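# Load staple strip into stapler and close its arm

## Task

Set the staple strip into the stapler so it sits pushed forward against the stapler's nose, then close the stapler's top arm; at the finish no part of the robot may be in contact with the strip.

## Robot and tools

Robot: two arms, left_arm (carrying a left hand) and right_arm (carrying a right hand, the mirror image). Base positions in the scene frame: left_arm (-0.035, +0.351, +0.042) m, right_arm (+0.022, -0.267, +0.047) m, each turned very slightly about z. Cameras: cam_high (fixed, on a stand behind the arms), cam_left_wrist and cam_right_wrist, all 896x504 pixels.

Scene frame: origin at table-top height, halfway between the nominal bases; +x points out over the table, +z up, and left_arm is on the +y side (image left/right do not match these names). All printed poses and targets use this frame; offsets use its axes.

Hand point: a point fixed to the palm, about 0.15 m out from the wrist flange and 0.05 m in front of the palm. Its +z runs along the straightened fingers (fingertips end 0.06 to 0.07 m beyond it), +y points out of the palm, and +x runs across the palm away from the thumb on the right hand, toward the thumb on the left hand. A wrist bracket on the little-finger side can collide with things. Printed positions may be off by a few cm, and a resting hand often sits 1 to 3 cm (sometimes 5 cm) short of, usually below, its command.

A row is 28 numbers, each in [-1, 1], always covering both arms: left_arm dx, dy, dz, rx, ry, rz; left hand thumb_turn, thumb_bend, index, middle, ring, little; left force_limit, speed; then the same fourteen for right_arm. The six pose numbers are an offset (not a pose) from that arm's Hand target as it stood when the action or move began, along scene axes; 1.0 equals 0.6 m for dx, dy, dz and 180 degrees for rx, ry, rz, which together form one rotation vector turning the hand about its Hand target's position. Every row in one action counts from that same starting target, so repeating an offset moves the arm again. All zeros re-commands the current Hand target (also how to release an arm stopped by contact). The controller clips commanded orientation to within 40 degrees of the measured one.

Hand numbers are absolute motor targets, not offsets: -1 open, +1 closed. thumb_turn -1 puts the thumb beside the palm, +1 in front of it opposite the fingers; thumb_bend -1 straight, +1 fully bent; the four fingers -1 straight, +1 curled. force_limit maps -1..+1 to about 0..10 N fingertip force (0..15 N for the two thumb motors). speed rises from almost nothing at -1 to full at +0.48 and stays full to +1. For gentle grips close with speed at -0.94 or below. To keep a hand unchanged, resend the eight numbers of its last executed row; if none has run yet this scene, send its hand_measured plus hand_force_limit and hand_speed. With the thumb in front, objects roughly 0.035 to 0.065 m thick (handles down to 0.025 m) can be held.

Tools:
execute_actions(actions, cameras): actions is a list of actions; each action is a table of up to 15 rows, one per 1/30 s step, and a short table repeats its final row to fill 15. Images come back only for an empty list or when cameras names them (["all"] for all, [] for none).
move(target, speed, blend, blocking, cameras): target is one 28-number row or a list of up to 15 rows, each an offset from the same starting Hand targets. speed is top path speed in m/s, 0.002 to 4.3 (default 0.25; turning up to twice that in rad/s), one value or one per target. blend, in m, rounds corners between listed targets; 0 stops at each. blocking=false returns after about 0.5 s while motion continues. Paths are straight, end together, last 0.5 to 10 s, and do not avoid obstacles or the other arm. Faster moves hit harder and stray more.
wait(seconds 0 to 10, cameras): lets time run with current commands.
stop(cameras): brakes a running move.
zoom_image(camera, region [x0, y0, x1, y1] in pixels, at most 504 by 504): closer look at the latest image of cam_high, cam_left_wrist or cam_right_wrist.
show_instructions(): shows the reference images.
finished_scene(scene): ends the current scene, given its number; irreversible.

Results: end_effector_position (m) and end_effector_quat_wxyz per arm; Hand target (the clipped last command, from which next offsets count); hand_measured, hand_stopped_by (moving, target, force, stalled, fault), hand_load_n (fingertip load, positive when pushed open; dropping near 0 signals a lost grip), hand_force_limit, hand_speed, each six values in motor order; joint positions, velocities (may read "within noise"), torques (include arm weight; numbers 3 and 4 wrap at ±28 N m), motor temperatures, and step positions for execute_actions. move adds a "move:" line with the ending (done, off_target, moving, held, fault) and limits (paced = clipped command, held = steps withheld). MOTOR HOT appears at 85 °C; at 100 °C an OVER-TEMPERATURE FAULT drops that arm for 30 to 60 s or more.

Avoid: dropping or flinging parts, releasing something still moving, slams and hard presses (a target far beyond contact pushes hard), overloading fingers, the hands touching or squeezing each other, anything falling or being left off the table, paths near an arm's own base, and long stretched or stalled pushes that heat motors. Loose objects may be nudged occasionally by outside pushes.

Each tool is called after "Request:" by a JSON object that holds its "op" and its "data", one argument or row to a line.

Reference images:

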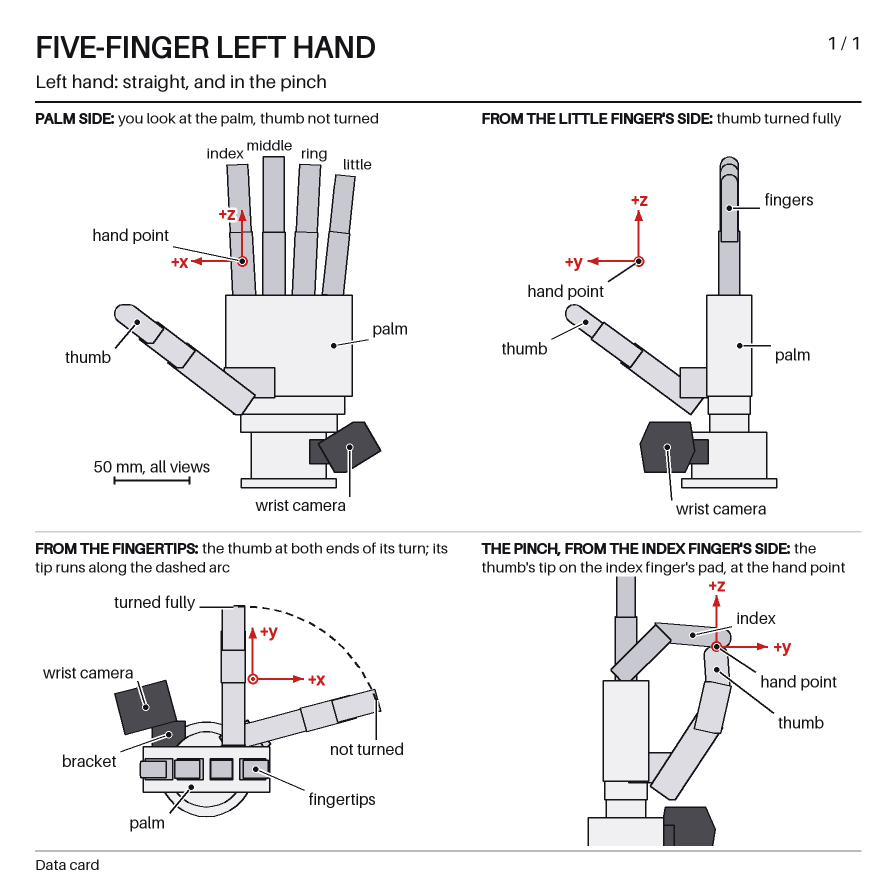

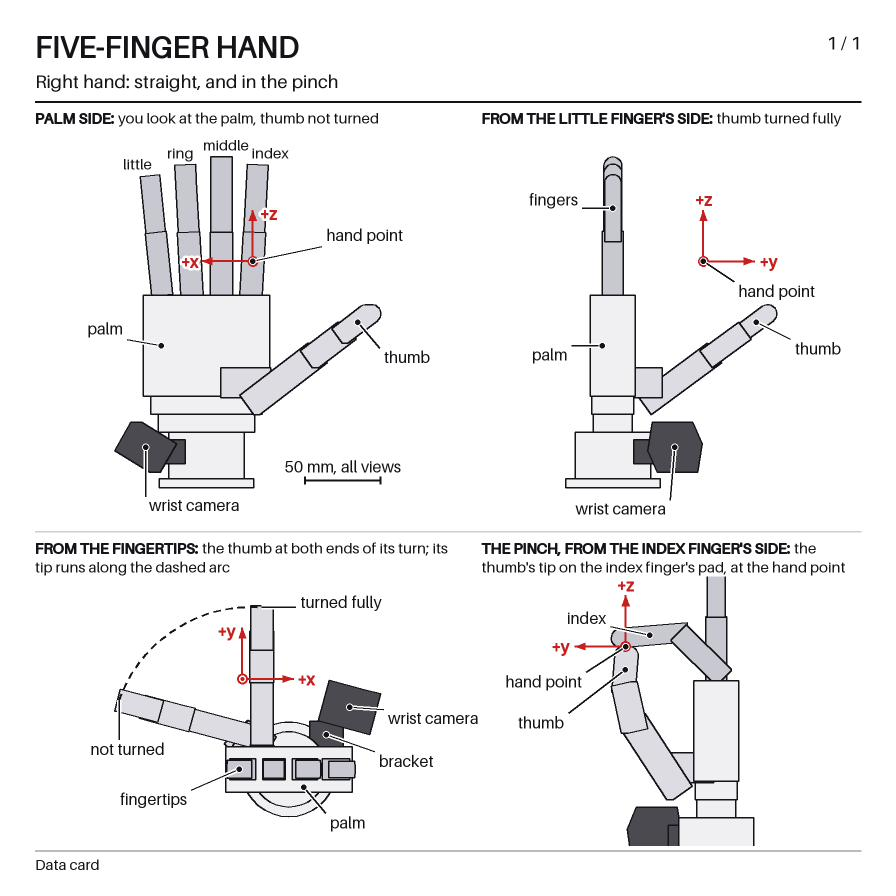

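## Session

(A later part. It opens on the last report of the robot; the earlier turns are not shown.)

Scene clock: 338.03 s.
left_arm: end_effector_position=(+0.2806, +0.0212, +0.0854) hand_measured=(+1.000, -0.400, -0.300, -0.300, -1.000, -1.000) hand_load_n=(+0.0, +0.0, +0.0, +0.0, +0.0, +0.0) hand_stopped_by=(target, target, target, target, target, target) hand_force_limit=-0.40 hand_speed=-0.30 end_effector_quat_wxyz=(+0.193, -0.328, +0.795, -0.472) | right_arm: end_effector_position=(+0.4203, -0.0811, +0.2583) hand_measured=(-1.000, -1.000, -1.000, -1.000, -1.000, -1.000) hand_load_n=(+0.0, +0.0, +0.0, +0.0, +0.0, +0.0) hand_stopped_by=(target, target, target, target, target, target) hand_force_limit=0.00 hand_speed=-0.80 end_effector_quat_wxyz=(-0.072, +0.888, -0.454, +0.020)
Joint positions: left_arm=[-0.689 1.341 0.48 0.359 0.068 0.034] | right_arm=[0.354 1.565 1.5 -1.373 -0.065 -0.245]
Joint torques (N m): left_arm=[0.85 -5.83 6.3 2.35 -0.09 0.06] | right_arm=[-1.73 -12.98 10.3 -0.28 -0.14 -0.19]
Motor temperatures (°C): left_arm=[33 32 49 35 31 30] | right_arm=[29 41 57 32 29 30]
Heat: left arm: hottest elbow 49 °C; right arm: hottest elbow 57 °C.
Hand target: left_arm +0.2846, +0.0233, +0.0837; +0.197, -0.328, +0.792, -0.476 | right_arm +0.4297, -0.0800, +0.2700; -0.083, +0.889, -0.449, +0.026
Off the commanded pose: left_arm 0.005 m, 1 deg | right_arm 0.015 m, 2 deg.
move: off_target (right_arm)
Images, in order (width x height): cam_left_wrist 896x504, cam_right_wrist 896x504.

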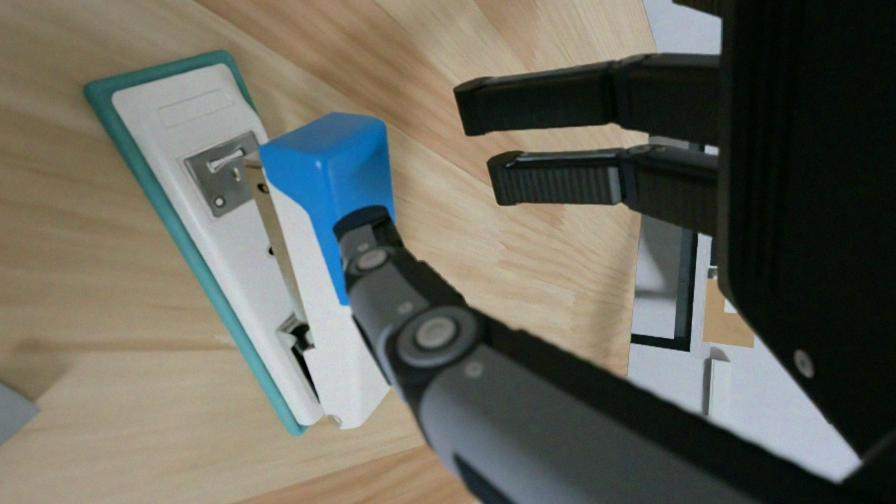

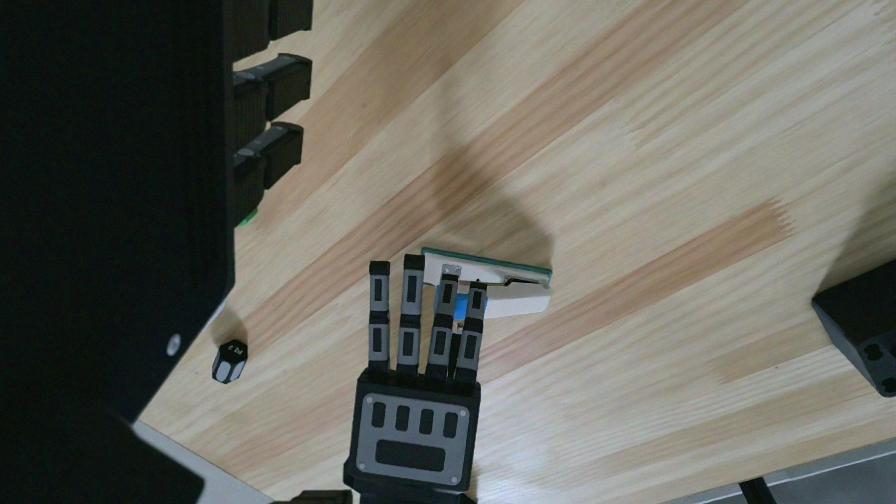

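Request:
{"op": "move", "data": {
  "target": [-0.0127,0.0078,-0.0595,0,0,0,1,-0.4,-0.3,-0.3,-1,-1,-0.4,-0.3,0,0,0,0,0,0,-1,-1,-1,-1,-1,-1,0,-0.8],
  "cameras": ["cam_left_wrist","cam_right_wrist"],
  "speed": 0.06
}}

Scene clock: 359.90 s.
left_arm: end_effector_position=(+0.2751, +0.0263, +0.0489) hand_measured=(+1.000, -0.400, -0.300, -0.300, -1.000, -1.000) hand_load_n=(+0.0, +0.0, +0.0, +0.0, +0.0, +0.0) hand_stopped_by=(target, target, target, target, target, target) hand_force_limit=-0.40 hand_speed=-0.30 end_effector_quat_wxyz=(+0.193, -0.328, +0.795, -0.472) | right_arm: end_effector_position=(+0.4203, -0.0811, +0.2583) hand_measured=(-1.000, -1.000, -1.000, -1.000, -1.000, -1.000) hand_load_n=(+0.0, +0.0, +0.0, +0.0, +0.0, +0.0) hand_stopped_by=(target, target, target, target, target, target) hand_force_limit=0.00 hand_speed=-0.80 end_effector_quat_wxyz=(-0.072, +0.888, -0.454, +0.020)
Joint positions: left_arm=[-0.689 1.451 0.429 0.52 0.067 0.034] | right_arm=[0.354 1.565 1.5 -1.373 -0.065 -0.245]
Joint torques (N m): left_arm=[0.5 -6.42 5.11 2.36 -0.17 0.04] | right_arm=[-1.85 -13.16 10.3 -0.23 -0.17 -0.22]
Motor temperatures (°C): left_arm=[33 32 47 35 31 30] | right_arm=[29 41 58 31 29 30]
Heat: left arm: hottest elbow 47 °C; right arm: hottest elbow 58 °C.
Hand target: left_arm +0.2769, +0.0280, +0.0479; +0.197, -0.328, +0.792, -0.476 | right_arm +0.4297, -0.0800, +0.2700; -0.083, +0.889, -0.449, +0.026
Off the commanded pose: left_arm 0.003 m, 1 deg | right_arm 0.015 m, 2 deg.
move: off_target (right_arm)
Images, in order (width x height): cam_left_wrist 896x504, cam_right_wrist 896x504.

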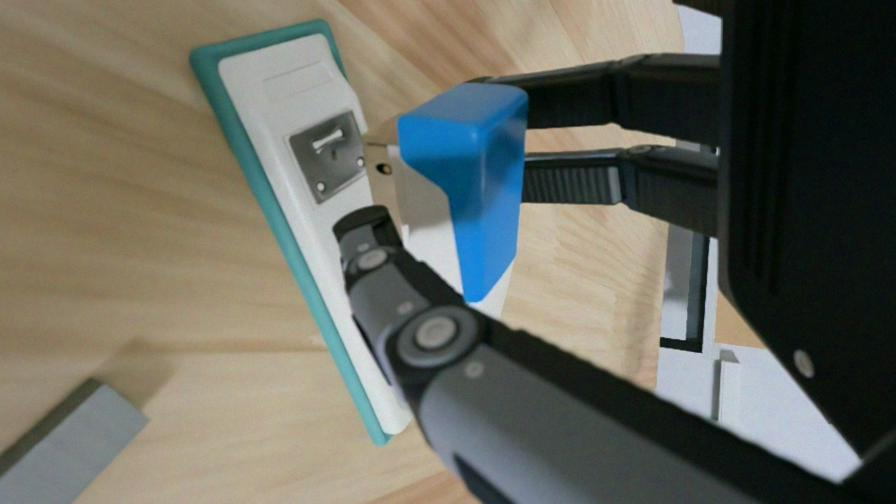

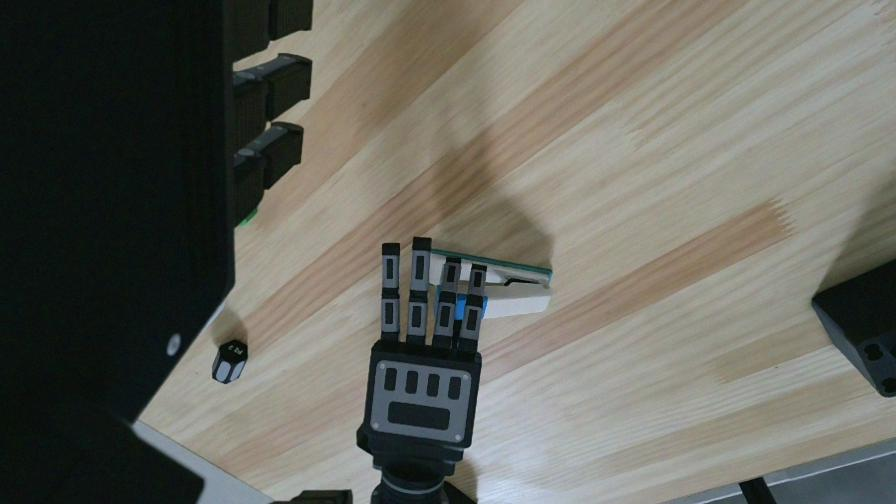

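Request:
{"op": "move", "data": {
  "target": [0.009,-0.009,0.006,0,0,0,1,-0.4,-0.3,-0.3,-1,-1,-0.4,-0.3,0,0,0,0,0,0,-1,-1,-1,-1,-1,-1,0,-0.8],
  "cameras": ["cam_left_wrist"],
  "speed": 0.06
}}

Request:
{"op": "execute_actions", "data": {
  "actions": [
    [[0,0,0,0,0,0,1,-0.4,0.2,0.2,-1,-1,-0.6,-0.85,0,0,0,0,0,0,-1,-1,-1,-1,-1,-1,0,-0.8]],
    [[0,0,0,0,0,0,1,-0.4,0.2,0.2,-1,-1,-0.6,-0.85,0,0,0,0,0,0,-1,-1,-1,-1,-1,-1,0,-0.8]]
  ],
  "cameras": ["cam_left_wrist"]
}}

Scene clock: 374.33 s.
left_arm: end_effector_position=(+0.2753, +0.0265, +0.0489) hand_measured=(+1.000, -0.400, -0.300, -0.300, -1.000, -1.000) hand_load_n=(+0.0, +0.0, +0.0, +0.0, +0.0, +0.0) hand_stopped_by=(target, target, target, target, target, target) hand_force_limit=-0.40 hand_speed=-0.30 end_effector_quat_wxyz=(+0.194, -0.328, +0.795, -0.472) | right_arm: end_effector_position=(+0.4203, -0.0811, +0.2583) hand_measured=(-1.000, -1.000, -1.000, -1.000, -1.000, -1.000) hand_load_n=(+0.0, +0.0, +0.0, +0.0, +0.0, +0.0) hand_stopped_by=(target, target, target, target, target, target) hand_force_limit=0.00 hand_speed=-0.80 end_effector_quat_wxyz=(-0.072, +0.888, -0.454, +0.020)
Joint positions: left_arm=[-0.689 1.451 0.429 0.52 0.065 0.034] | right_arm=[0.354 1.565 1.5 -1.373 -0.065 -0.245]
Joint torques (N m): left_arm=[0.32 -6.18 6.8 1.73 -0.17 0.03] | right_arm=[-1.9 -12.92 10.28 -0.2 -0.14 -0.19]
Motor temperatures (°C): left_arm=[33 32 45 35 31 30] | right_arm=[29 41 58 31 29 30]
Heat: left arm: hottest elbow 45 °C; right arm: hottest elbow 58 °C.
Hand target: left_arm +0.2823, +0.0226, +0.0515; +0.197, -0.328, +0.792, -0.476 | right_arm +0.4297, -0.0800, +0.2700; -0.083, +0.889, -0.449, +0.026
Off the commanded pose: left_arm 0.008 m, 1 deg | right_arm 0.015 m, 2 deg.
move: off_target (right_arm)
Images, in order (width x height): cam_left_wrist 896x504.

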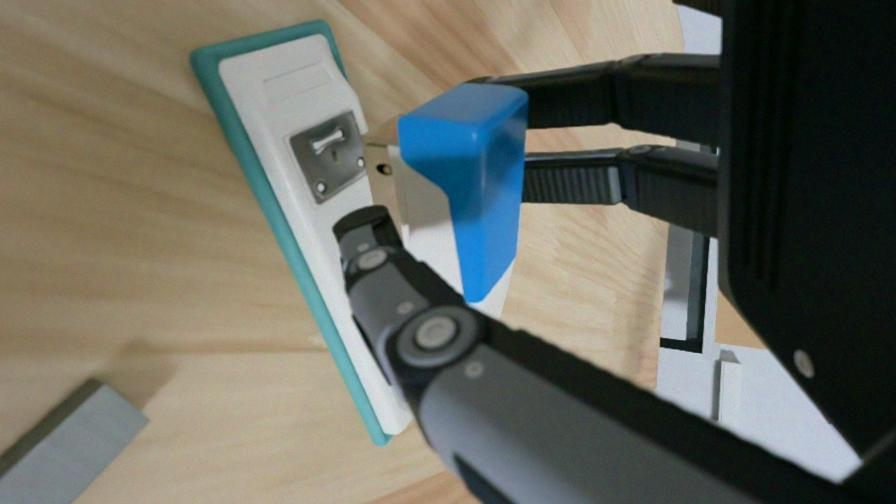

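Scene clock: 375.63 s.
left_arm: end_effector_position=(+0.2753, +0.0264, +0.0489) hand_measured=(+1.000, -0.402, +0.018, +0.030, -1.000, -1.000) hand_load_n=(+0.0, +4.5, +2.5, +6.0, +0.0, +0.0) hand_stopped_by=(target, target, force, force, target, target) hand_force_limit=-0.60 hand_speed=-0.85 end_effector_quat_wxyz=(+0.194, -0.329, +0.795, -0.472) | right_arm: end_effector_position=(+0.4203, -0.0811, +0.2583) hand_measured=(-1.000, -1.000, -1.000, -1.000, -1.000, -1.000) hand_load_n=(+0.0, +0.0, +0.0, +0.0, +0.0, +0.0) hand_stopped_by=(target, target, target, target, target, target) hand_force_limit=0.00 hand_speed=-0.80 end_effector_quat_wxyz=(-0.072, +0.888, -0.454, +0.020)
Joint positions: left_arm=[-0.689 1.451 0.429 0.52 0.065 0.033] | right_arm=[0.354 1.565 1.5 -1.373 -0.065 -0.245]
Joint torques (N m): left_arm=[0.38 -6.18 6.82 1.72 -0.14 0.03] | right_arm=[-1.55 -13.04 10.28 -0.25 -0.15 -0.2]
Motor temperatures (°C): left_arm=[33 32 45 35 31 30] | right_arm=[29 41 58 31 29 30]
Heat: left arm: hottest elbow 45 °C; right arm: hottest elbow 58 °C.
Hand target: left_arm +0.2824, +0.0226, +0.0516; +0.197, -0.328, +0.792, -0.476 | right_arm +0.4297, -0.0800, +0.2700; -0.083, +0.889, -0.449, +0.026
Off the commanded pose: left_arm 0.008 m, 1 deg | right_arm 0.015 m, 2 deg.
Step readings (end_effector_position of left_arm | right_arm):
0: (+0.2753, +0.0265, +0.0489) | (+0.4203, -0.0811, +0.2583)
1: (+0.2753, +0.0265, +0.0489) | (+0.4203, -0.0811, +0.2583)
2: (+0.2753, +0.0265, +0.0489) | (+0.4203, -0.0811, +0.2583)
4: (+0.2753, +0.0265, +0.0489) | (+0.4203, -0.0811, +0.2583)
8: (+0.2753, +0.0265, +0.0489) | (+0.4203, -0.0811, +0.2583)
15: (+0.2753, +0.0265, +0.0489) | (+0.4203, -0.0811, +0.2583)
16: (+0.2753, +0.0265, +0.0489) | (+0.4203, -0.0811, +0.2583)
17: (+0.2753, +0.0265, +0.0489) | (+0.4203, -0.0811, +0.2583)
19: (+0.2756, +0.0267, +0.0489) | (+0.4203, -0.0811, +0.2583)
23: (+0.2756, +0.0267, +0.0489) | (+0.4203, -0.0811, +0.2583)
30: (+0.2753, +0.0264, +0.0489) | (+0.4203, -0.0811, +0.2583)
Images, in order (width x height): cam_left_wrist 896x504.

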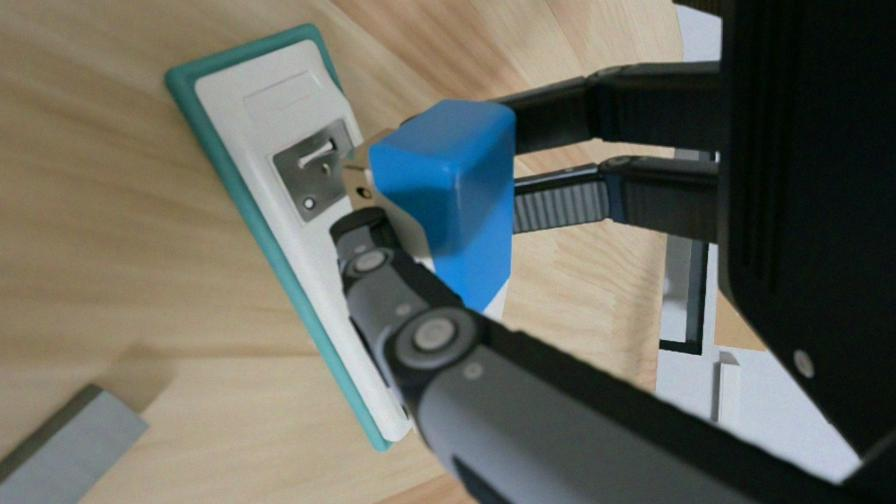

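Request:
{"op": "move", "data": {
  "target": [-0.005,0.004,0.04,0,0,0,1,-0.4,0.2,0.2,-1,-1,-0.6,-0.85,0,0,0,0,0,0,-1,-1,-1,-1,-1,-1,0,-0.8],
  "cameras": ["cam_left_wrist","cam_right_wrist"],
  "speed": 0.04
}}

Scene clock: 383.07 s.
left_arm: end_effector_position=(+0.2689, +0.0319, +0.0602) hand_measured=(+1.000, -0.402, +0.018, +0.032, -1.000, -1.000) hand_load_n=(+0.5, +3.5, +3.0, +2.0, +0.0, +0.0) hand_stopped_by=(target, target, force, force, target, target) hand_force_limit=-0.60 hand_speed=-0.85 end_effector_quat_wxyz=(+0.190, -0.331, +0.799, -0.464) | right_arm: end_effector_position=(+0.4203, -0.0811, +0.2583) hand_measured=(-1.000, -1.000, -1.000, -1.000, -1.000, -1.000) hand_load_n=(+0.0, +0.0, +0.0, +0.0, +0.0, +0.0) hand_stopped_by=(target, target, target, target, target, target) hand_force_limit=0.00 hand_speed=-0.80 end_effector_quat_wxyz=(-0.072, +0.888, -0.454, +0.020)
Joint positions: left_arm=[-0.689 1.38 0.429 0.43 0.065 0.033] | right_arm=[0.354 1.565 1.5 -1.373 -0.065 -0.245]
Joint torques (N m): left_arm=[0.26 -7.82 7.98 1.14 -0.14 0.02] | right_arm=[-1.79 -12.69 10.25 -0.27 -0.17 -0.19]
Motor temperatures (°C): left_arm=[33 32 45 34 31 30] | right_arm=[29 41 59 31 29 30]
Heat: left arm: hottest elbow 45 °C; right arm: hottest elbow 59 °C.
Hand target: left_arm +0.2793, +0.0250, +0.0755; +0.197, -0.328, +0.792, -0.476 | right_arm +0.4297, -0.0800, +0.2700; -0.083, +0.889, -0.449, +0.026
Off the commanded pose: left_arm 0.020 m, 2 deg | right_arm 0.015 m, 2 deg.
move: off_target (left_arm, right_arm)
Images, in order (width x height): cam_left_wrist 896x504, cam_right_wrist 896x504.

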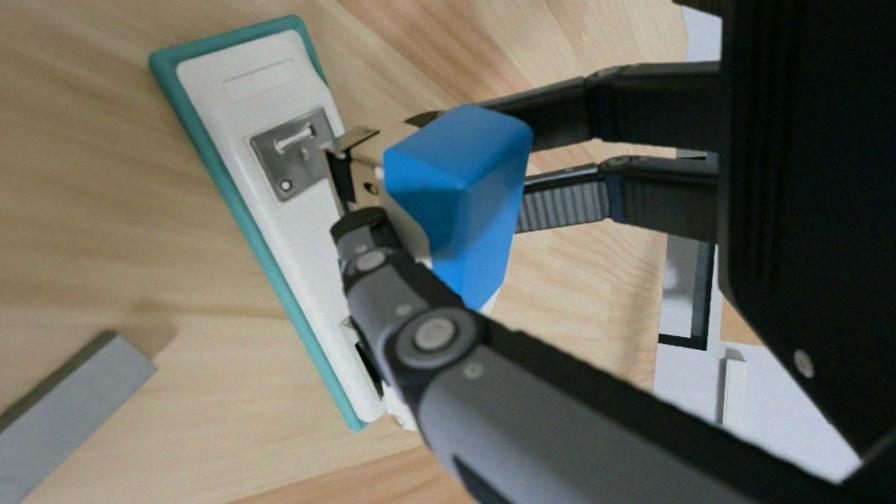

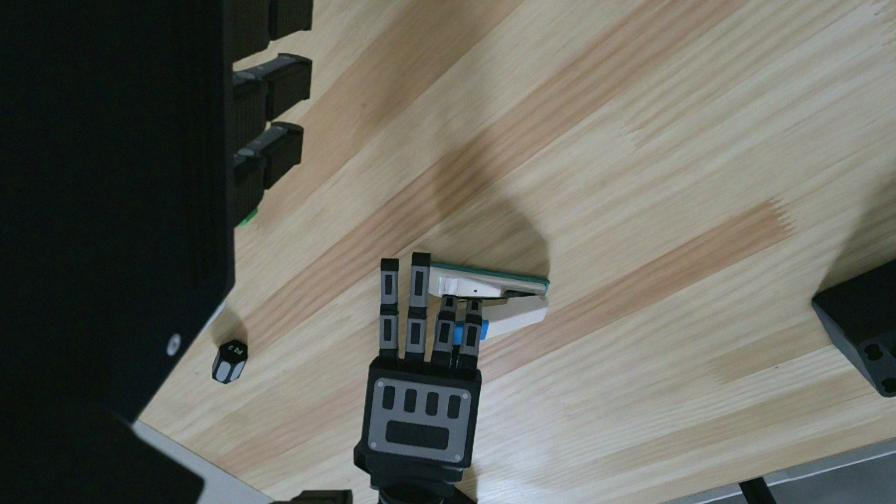

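Request:
{"op": "zoom_image", "data": {
  "camera": "cam_left_wrist",
  "region": [240, 60, 560, 320]
}}

Scaled by 1.575.

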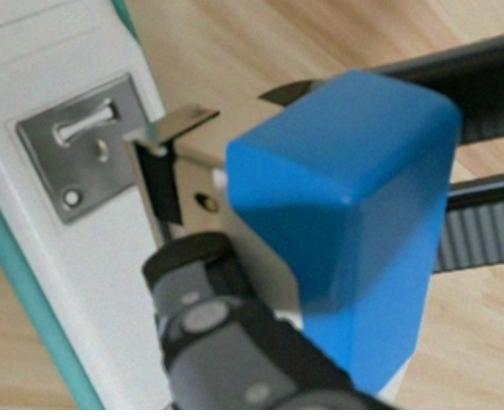

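Request:
{"op": "move", "data": {
  "target": [-0.005,-0.018,0.05,0,0,0,1,-0.4,0.2,0.2,-1,-1,-0.6,-0.85,0,0,0,0,0,0,-1,-1,-1,-1,-1,-1,0,-0.8],
  "cameras": ["cam_left_wrist","cam_right_wrist"],
  "speed": 0.04
}}

Scene clock: 394.10 s.
left_arm: end_effector_position=(+0.2586, +0.0371, +0.0745) hand_measured=(+1.000, -0.402, +0.018, +0.032, -1.000, -1.000) hand_load_n=(+0.5, +2.0, +2.5, +1.0, +0.0, +0.0) hand_stopped_by=(target, target, force, force, target, target) hand_force_limit=-0.60 hand_speed=-0.85 end_effector_quat_wxyz=(+0.187, -0.337, +0.806, -0.449) | right_arm: end_effector_position=(+0.4203, -0.0811, +0.2583) hand_measured=(-1.000, -1.000, -1.000, -1.000, -1.000, -1.000) hand_load_n=(+0.0, +0.0, +0.0, +0.0, +0.0, +0.0) hand_stopped_by=(target, target, target, target, target, target) hand_force_limit=0.00 hand_speed=-0.80 end_effector_quat_wxyz=(-0.072, +0.888, -0.454, +0.020)
Joint positions: left_arm=[-0.704 1.291 0.437 0.298 0.044 0.025] | right_arm=[0.354 1.565 1.5 -1.373 -0.065 -0.245]
Joint torques (N m): left_arm=[-1.03 -7.3 11.14 1.18 -0.17 -0.04] | right_arm=[-1.67 -12.69 10.33 -0.25 -0.15 -0.19]
Motor temperatures (°C): left_arm=[33 32 45 34 31 30] | right_arm=[29 41 59 31 29 30]
Heat: left arm: hottest elbow 45 °C; right arm: hottest elbow 59 °C.
Hand target: left_arm +0.2764, +0.0141, +0.1057; +0.197, -0.328, +0.792, -0.476 | right_arm +0.4297, -0.0800, +0.2700; -0.083, +0.889, -0.449, +0.026
Off the commanded pose: left_arm 0.042 m, 4 deg | right_arm 0.015 m, 2 deg.
move: off_target (left_arm, right_arm)
Images, in order (width x height): cam_left_wrist 896x504, cam_right_wrist 896x504.

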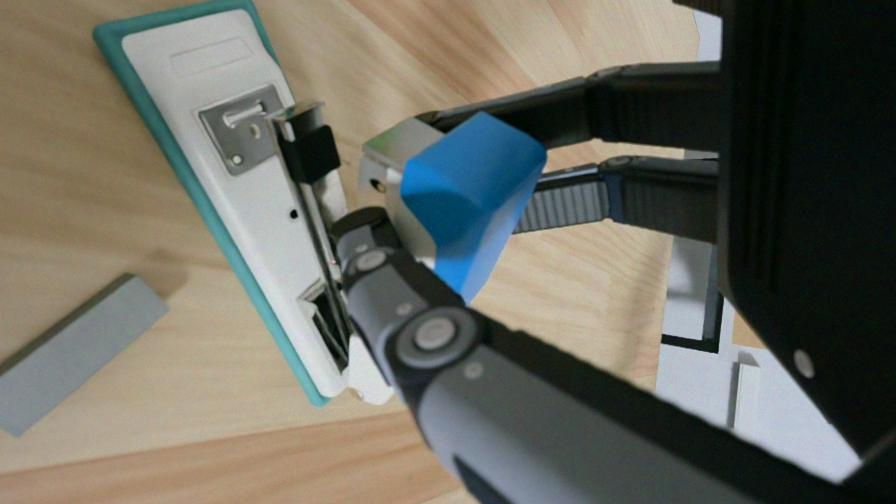

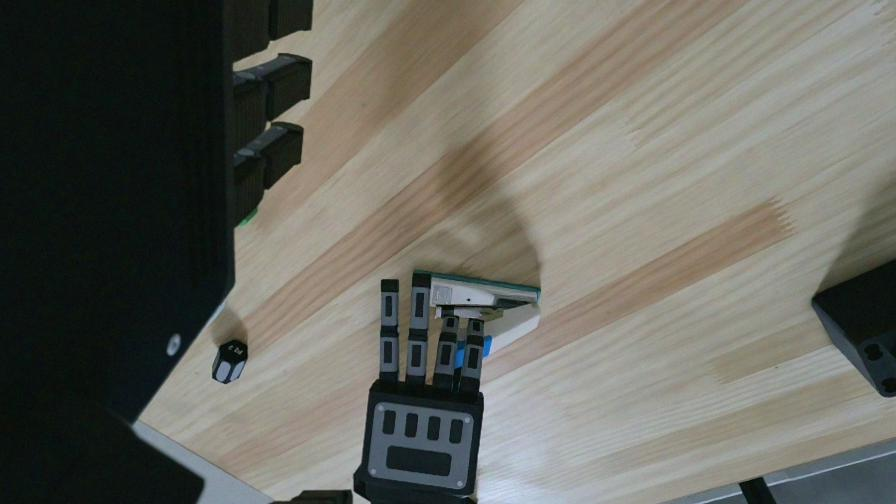

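Request:
{"op": "zoom_image", "data": {
  "camera": "cam_left_wrist",
  "region": [180, 60, 480, 420]
}}

Scaled by 1.400.

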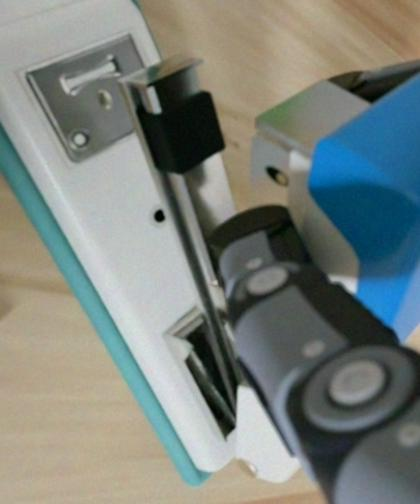

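Request:
{"op": "move", "data": {
  "target": [-0.014,-0.016,0.045,0,0,0,1,-0.4,0.2,0.2,-1,-1,-0.6,-0.85,0,0,0,0,0,0,-1,-1,-1,-1,-1,-1,0,-0.8],
  "cameras": ["cam_left_wrist","cam_right_wrist"],
  "speed": 0.04
}}

Scene clock: 412.70 s.
left_arm: end_effector_position=(+0.2470, +0.0306, +0.0930) hand_measured=(+1.000, -0.402, +0.018, +0.032, -1.000, -1.000) hand_load_n=(+0.5, +2.0, +2.0, +0.5, +0.0, +0.0) hand_stopped_by=(target, target, force, force, target, target) hand_force_limit=-0.60 hand_speed=-0.85 end_effector_quat_wxyz=(+0.183, -0.336, +0.811, -0.442) | right_arm: end_effector_position=(+0.4203, -0.0811, +0.2583) hand_measured=(-1.000, -1.000, -1.000, -1.000, -1.000, -1.000) hand_load_n=(+0.0, +0.0, +0.0, +0.0, +0.0, +0.5) hand_stopped_by=(target, target, target, target, target, target) hand_force_limit=0.00 hand_speed=-0.80 end_effector_quat_wxyz=(-0.072, +0.888, -0.454, +0.020)
Joint positions: left_arm=[-0.746 1.219 0.463 0.184 0.012 0.007] | right_arm=[0.354 1.565 1.5 -1.373 -0.065 -0.245]
Joint torques (N m): left_arm=[-0.91 -7.18 12.49 1.28 -0.3 -0.06] | right_arm=[-1.79 -12.81 10.32 -0.25 -0.16 -0.2]
Motor temperatures (°C): left_arm=[33 32 48 34 31 30] | right_arm=[29 41 59 31 29 30]
Heat: left arm: hottest elbow 48 °C; right arm: hottest elbow 59 °C.
Hand target: left_arm +0.2679, +0.0045, +0.1326; +0.197, -0.328, +0.792, -0.476 | right_arm +0.4297, -0.0800, +0.2700; -0.083, +0.889, -0.449, +0.026
Off the commanded pose: left_arm 0.052 m, 5 deg | right_arm 0.015 m, 2 deg.
move: off_target (left_arm, right_arm)
Images, in order (width x height): cam_left_wrist 896x504, cam_right_wrist 896x504.

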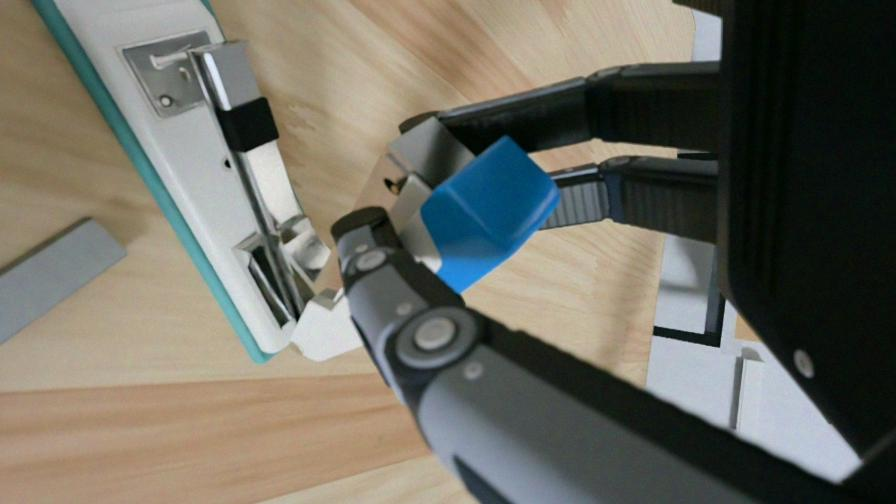

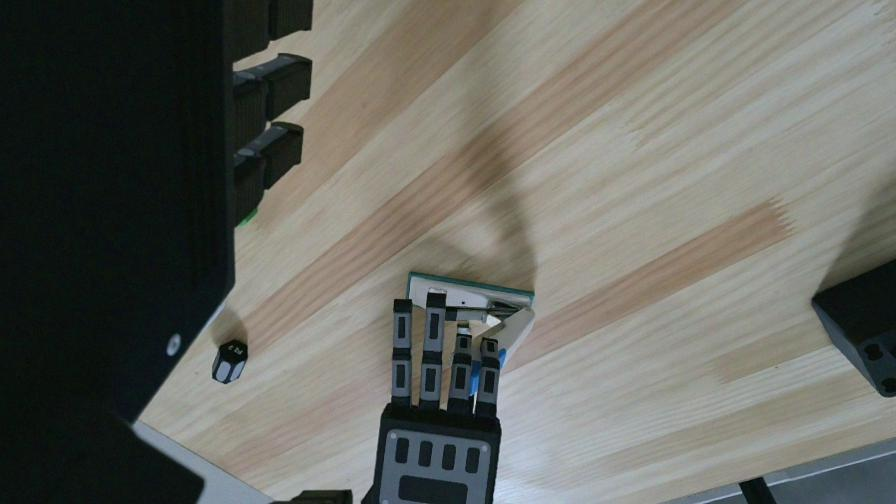

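Request:
{"op": "move", "data": {
  "target": [-0.022,-0.021,0.036,0,0,0,1,-0.4,0.2,0.2,-1,-1,-0.6,-0.85,0,0,0,0,0,0,-1,-1,-1,-1,-1,-1,0,-0.8],
  "cameras": ["cam_left_wrist","cam_right_wrist"],
  "speed": 0.04
}}

Scene clock: 422.40 s.
left_arm: end_effector_position=(+0.2344, +0.0212, +0.1088) hand_measured=(+1.000, -0.402, +0.018, +0.032, -1.000, -1.000) hand_load_n=(+0.5, +2.0, +2.0, +0.5, +0.0, +0.0) hand_stopped_by=(target, target, force, force, target, target) hand_force_limit=-0.60 hand_speed=-0.85 end_effector_quat_wxyz=(+0.185, -0.333, +0.815, -0.436) | right_arm: end_effector_position=(+0.4203, -0.0811, +0.2583) hand_measured=(-1.000, -1.000, -1.000, -1.000, -1.000, -1.000) hand_load_n=(+0.0, +0.0, +0.0, +0.0, +0.0, +0.0) hand_stopped_by=(target, target, target, target, target, target) hand_force_limit=0.00 hand_speed=-0.80 end_effector_quat_wxyz=(-0.072, +0.888, -0.454, +0.020)
Joint positions: left_arm=[-0.803 1.169 0.489 0.097 -0.039 -0.012] | right_arm=[0.354 1.565 1.5 -1.373 -0.065 -0.245]
Joint torques (N m): left_arm=[-0.97 -7 13.39 1.35 -0.31 -0.08] | right_arm=[-1.85 -12.98 10.26 -0.25 -0.15 -0.2]
Motor temperatures (°C): left_arm=[33 32 49 34 31 30] | right_arm=[29 41 60 31 29 30]
Heat: left arm: hottest elbow 49 °C; right arm: hottest elbow 60 °C.
Hand target: left_arm +0.2548, -0.0080, +0.1542; +0.197, -0.328, +0.792, -0.476 | right_arm +0.4297, -0.0800, +0.2700; -0.083, +0.889, -0.449, +0.026
Off the commanded pose: left_arm 0.058 m, 5 deg | right_arm 0.015 m, 2 deg.
move: off_target (left_arm, right_arm)
Images, in order (width x height): cam_left_wrist 896x504, cam_right_wrist 896x504.

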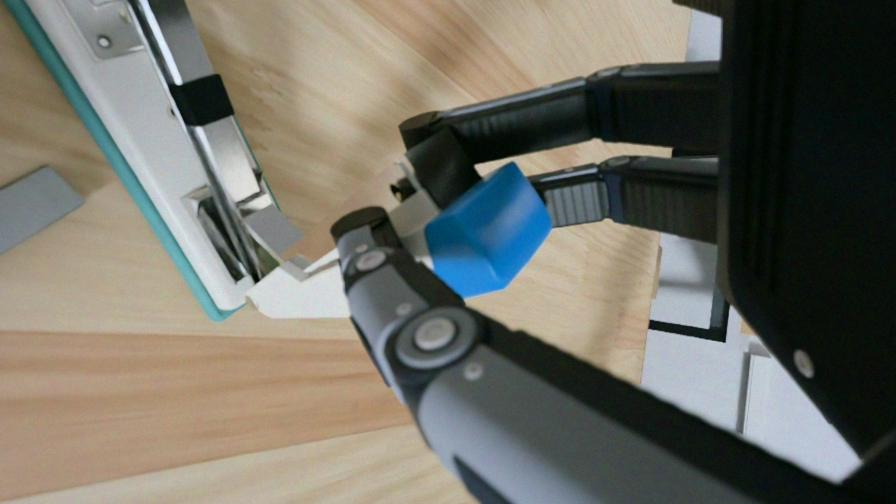

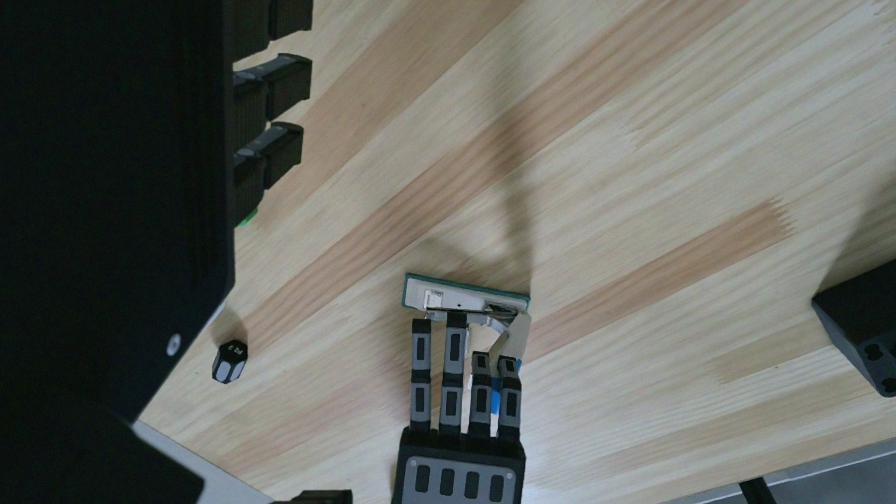

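Request:
{"op": "move", "data": {
  "target": [-0.022,-0.024,0.032,0,0,0,1,-0.4,0.2,0.2,-1,-1,-0.6,-0.85,0,0,0,0,0,0,-1,-1,-1,-1,-1,-1,0,-0.8],
  "cameras": ["cam_left_wrist","cam_right_wrist"],
  "speed": 0.04
}}

Scene clock: 427.43 s.
left_arm: end_effector_position=(+0.2239, +0.0085, +0.1247) hand_measured=(+1.000, -0.402, +0.018, +0.032, -1.000, -1.000) hand_load_n=(+0.5, +2.5, +2.5, +0.5, -0.5, +0.0) hand_stopped_by=(target, target, force, force, target, target) hand_force_limit=-0.60 hand_speed=-0.85 end_effector_quat_wxyz=(+0.189, -0.331, +0.817, -0.433) | right_arm: end_effector_position=(+0.4203, -0.0811, +0.2583) hand_measured=(-1.000, -1.000, -1.000, -1.000, -1.000, -1.000) hand_load_n=(+0.0, +0.0, +0.0, +0.0, +0.0, +0.0) hand_stopped_by=(target, target, target, target, target, target) hand_force_limit=0.00 hand_speed=-0.80 end_effector_quat_wxyz=(-0.072, +0.888, -0.454, +0.020)
Joint positions: left_arm=[-0.863 1.139 0.523 0.026 -0.094 -0.038] | right_arm=[0.354 1.565 1.5 -1.373 -0.065 -0.245]
Joint torques (N m): left_arm=[-1.03 -7 13.94 1.35 -0.28 -0.09] | right_arm=[-1.79 -12.92 10.33 -0.17 -0.16 -0.21]
Motor temperatures (°C): left_arm=[33 32 49 34 31 30] | right_arm=[29 41 60 31 29 30]
Heat: left arm: hottest elbow 49 °C; right arm: hottest elbow 60 °C.
Hand target: left_arm +0.2416, -0.0224, +0.1733; +0.197, -0.328, +0.792, -0.476 | right_arm +0.4297, -0.0800, +0.2700; -0.083, +0.889, -0.449, +0.026
Off the commanded pose: left_arm 0.060 m, 6 deg | right_arm 0.015 m, 2 deg.
move: off_target (left_arm, right_arm)
Images, in order (width x height): cam_left_wrist 896x504, cam_right_wrist 896x504.

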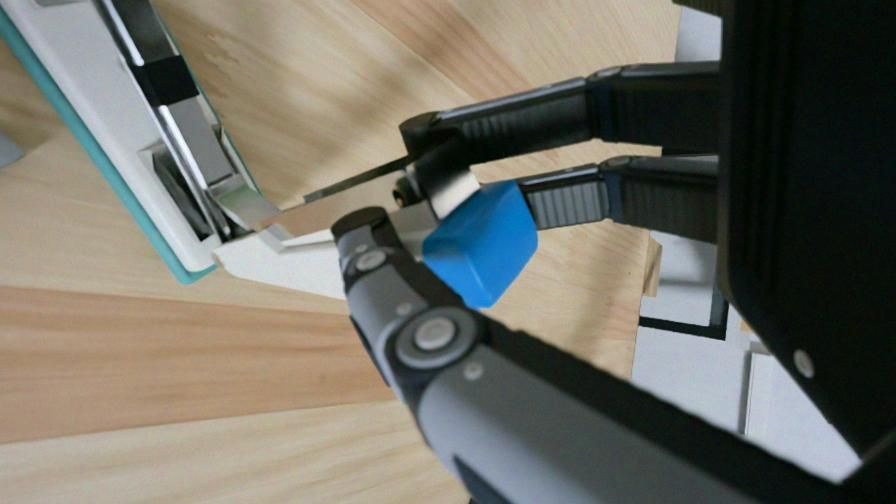

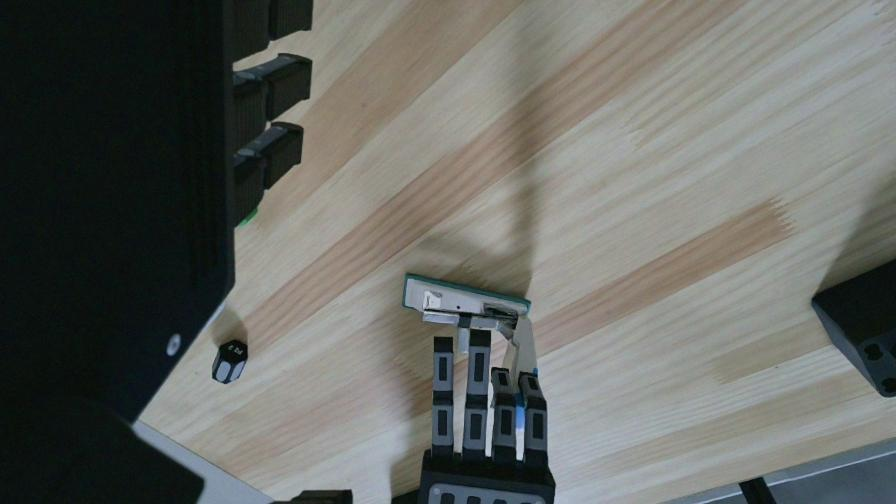

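Request:
{"op": "zoom_image", "data": {
  "camera": "cam_right_wrist",
  "region": [390, 260, 560, 420]
}}

Scaled by 2.965.

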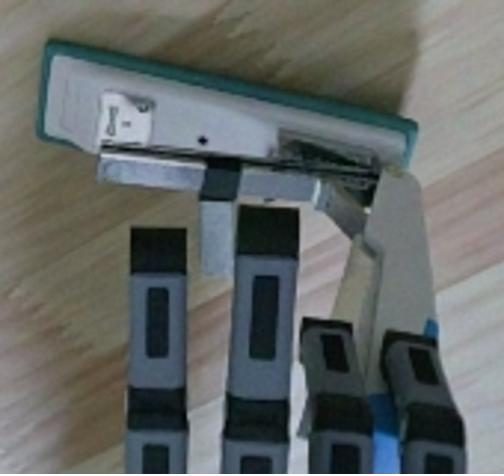

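Request:
{"op": "move", "data": {
  "target": [-0.026,-0.03,0.02,0,0,0,1,-0.4,0.2,0.2,-1,-1,-0.6,-0.85,0,0,0,0,0,0,-1,-1,-1,-1,-1,-1,0,-0.8],
  "cameras": ["cam_left_wrist","cam_right_wrist"],
  "speed": 0.04
}}

Request:
{"op": "zoom_image", "data": {
  "camera": "cam_right_wrist",
  "region": [390, 260, 560, 420]
}}

Scene clock: 437.70 s.
left_arm: end_effector_position=(+0.2115, -0.0080, +0.1383) hand_measured=(+1.000, -0.400, +0.018, +0.032, -1.000, -1.000) hand_load_n=(+0.0, +2.5, +3.0, +0.0, +0.0, +0.0) hand_stopped_by=(target, target, force, force, target, target) hand_force_limit=-0.60 hand_speed=-0.85 end_effector_quat_wxyz=(+0.193, -0.330, +0.815, -0.435) | right_arm: end_effector_position=(+0.4203, -0.0811, +0.2583) hand_measured=(-1.000, -1.000, -1.000, -1.000, -1.000, -1.000) hand_load_n=(+0.0, +0.0, +0.0, +0.0, +0.0, +0.0) hand_stopped_by=(target, target, target, target, target, target) hand_force_limit=0.00 hand_speed=-0.80 end_effector_quat_wxyz=(-0.072, +0.888, -0.454, +0.020)
Joint positions: left_arm=[-0.934 1.126 0.555 -0.017 -0.16 -0.071] | right_arm=[0.354 1.565 1.5 -1.373 -0.065 -0.245]
Joint torques (N m): left_arm=[-0.38 -6.42 14.32 1.37 -0.23 -0.08] | right_arm=[-2.02 -12.81 10.29 -0.18 -0.15 -0.2]
Motor temperatures (°C): left_arm=[33 32 50 34 31 30] | right_arm=[29 41 60 31 29 30]
Heat: left arm: hottest elbow 50 °C; right arm: hottest elbow 60 °C.
Hand target: left_arm +0.2260, -0.0405, +0.1854; +0.197, -0.328, +0.792, -0.476 | right_arm +0.4297, -0.0800, +0.2700; -0.083, +0.889, -0.449, +0.026
Off the commanded pose: left_arm 0.059 m, 5 deg | right_arm 0.015 m, 2 deg.
move: off_target (left_arm, right_arm)
Images, in order (width x height): cam_left_wrist 896x504, cam_right_wrist 896x504.

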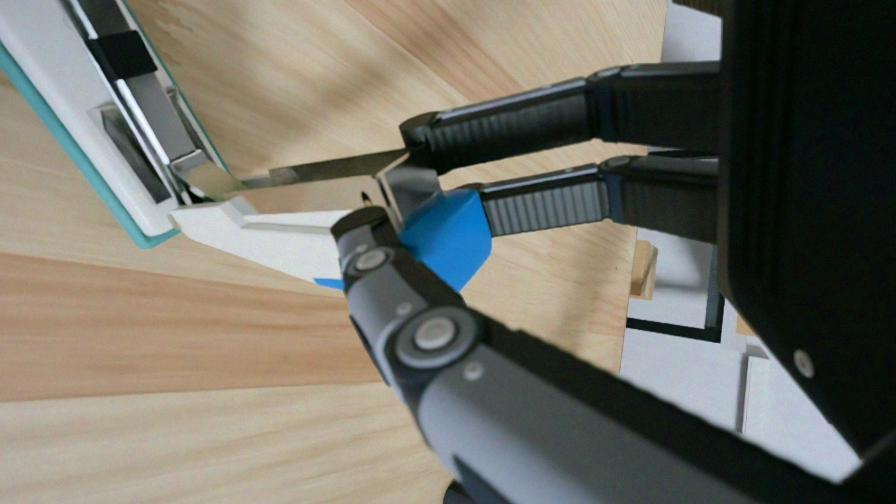

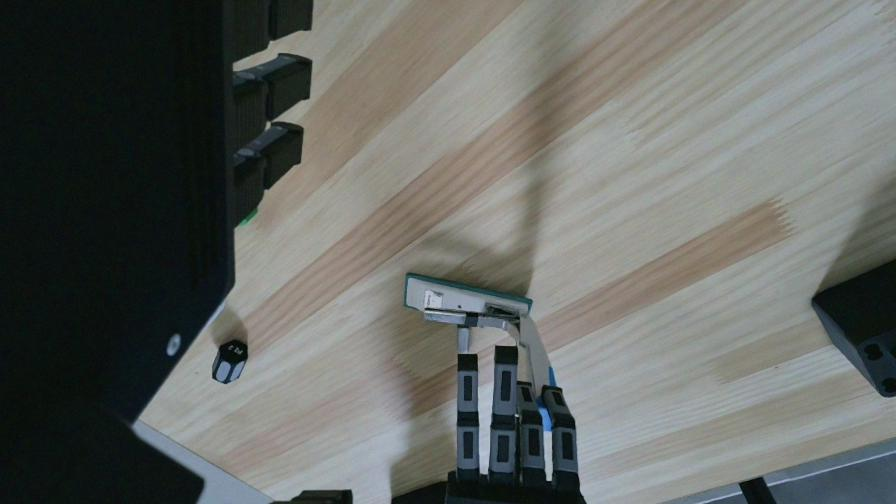

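Scaled by 2.965.

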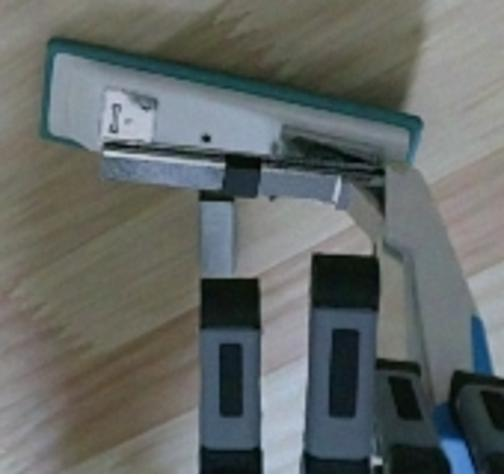

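Request:
{"op": "move", "data": {
  "target": [-0.026,-0.032,0.005,0,0,0,1,-0.4,0.2,0.2,-1,-1,-0.6,-0.85,0,0,0,0,0,0,-1,-1,-1,-1,-1,-1,0,-0.8],
  "cameras": ["cam_left_wrist","cam_right_wrist"],
  "speed": 0.04
}}

Request:
{"op": "zoom_image", "data": {
  "camera": "cam_right_wrist",
  "region": [390, 260, 560, 420]
}}

Scene clock: 444.80 s.
left_arm: end_effector_position=(+0.1981, -0.0260, +0.1475) hand_measured=(+1.000, -0.400, +0.018, +0.032, -1.000, -1.000) hand_load_n=(+0.0, +2.5, +3.0, +0.0, +0.0, +0.0) hand_stopped_by=(target, target, force, force, target, target) hand_force_limit=-0.60 hand_speed=-0.85 end_effector_quat_wxyz=(+0.197, -0.328, +0.813, -0.440) | right_arm: end_effector_position=(+0.4203, -0.0811, +0.2583) hand_measured=(-1.000, -1.000, -1.000, -1.000, -1.000, -1.000) hand_load_n=(+0.0, +0.0, +0.0, +0.0, +0.0, +0.0) hand_stopped_by=(target, target, target, target, target, target) hand_force_limit=0.00 hand_speed=-0.80 end_effector_quat_wxyz=(-0.072, +0.888, -0.454, +0.020)
Joint positions: left_arm=[-1.006 1.129 0.579 -0.03 -0.223 -0.107] | right_arm=[0.354 1.565 1.5 -1.373 -0.065 -0.245]
Joint torques (N m): left_arm=[-1.14 -5.25 14.46 1.43 -0.3 -0.11] | right_arm=[-1.85 -12.92 10.28 -0.28 -0.17 -0.2]
Motor temperatures (°C): left_arm=[33 32 53 34 31 30] | right_arm=[29 41 60 31 29 30]
Heat: left arm: hottest elbow 53 °C; right arm: hottest elbow 60 °C.
Hand target: left_arm +0.2104, -0.0596, +0.1885; +0.197, -0.328, +0.792, -0.476 | right_arm +0.4297, -0.0800, +0.2700; -0.083, +0.889, -0.449, +0.026
Off the commanded pose: left_arm 0.054 m, 5 deg | right_arm 0.015 m, 2 deg.
move: off_target (left_arm, right_arm)
Images, in order (width x height): cam_left_wrist 896x504, cam_right_wrist 896x504.

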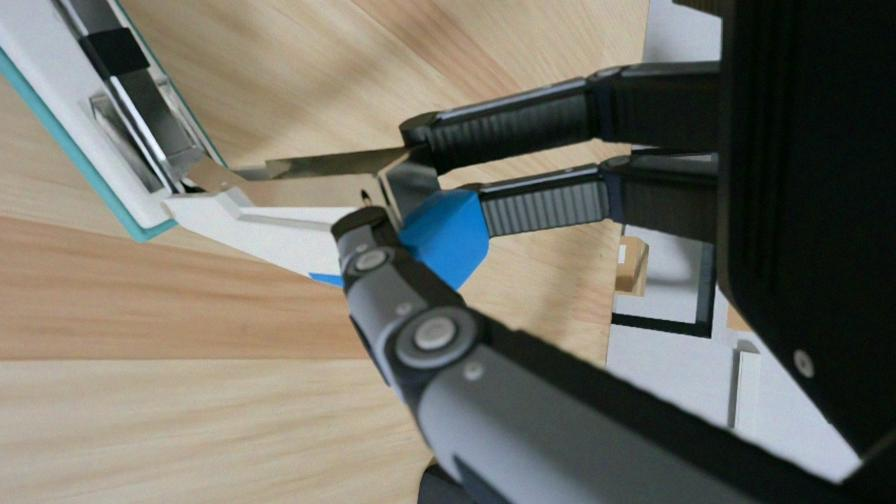

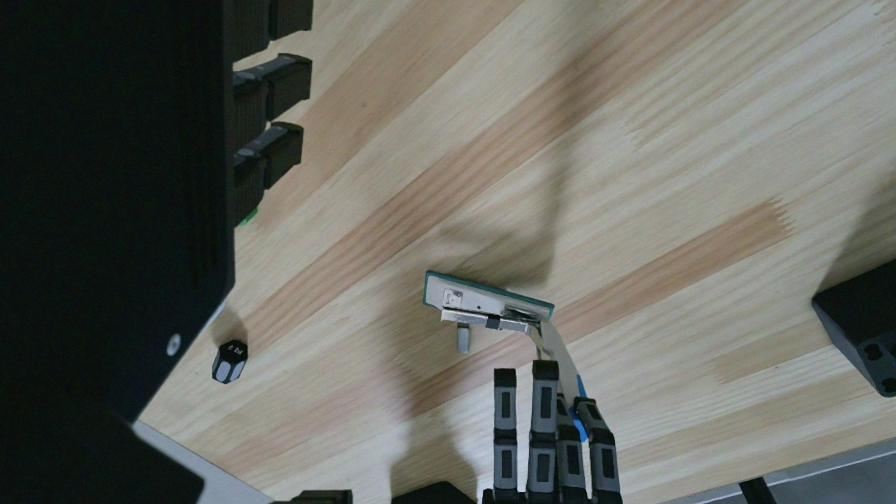

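Scaled by 2.965.

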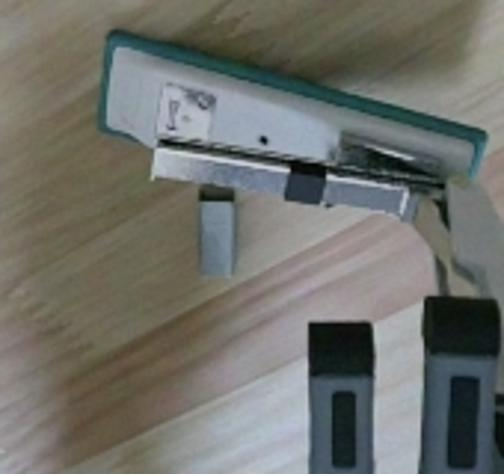

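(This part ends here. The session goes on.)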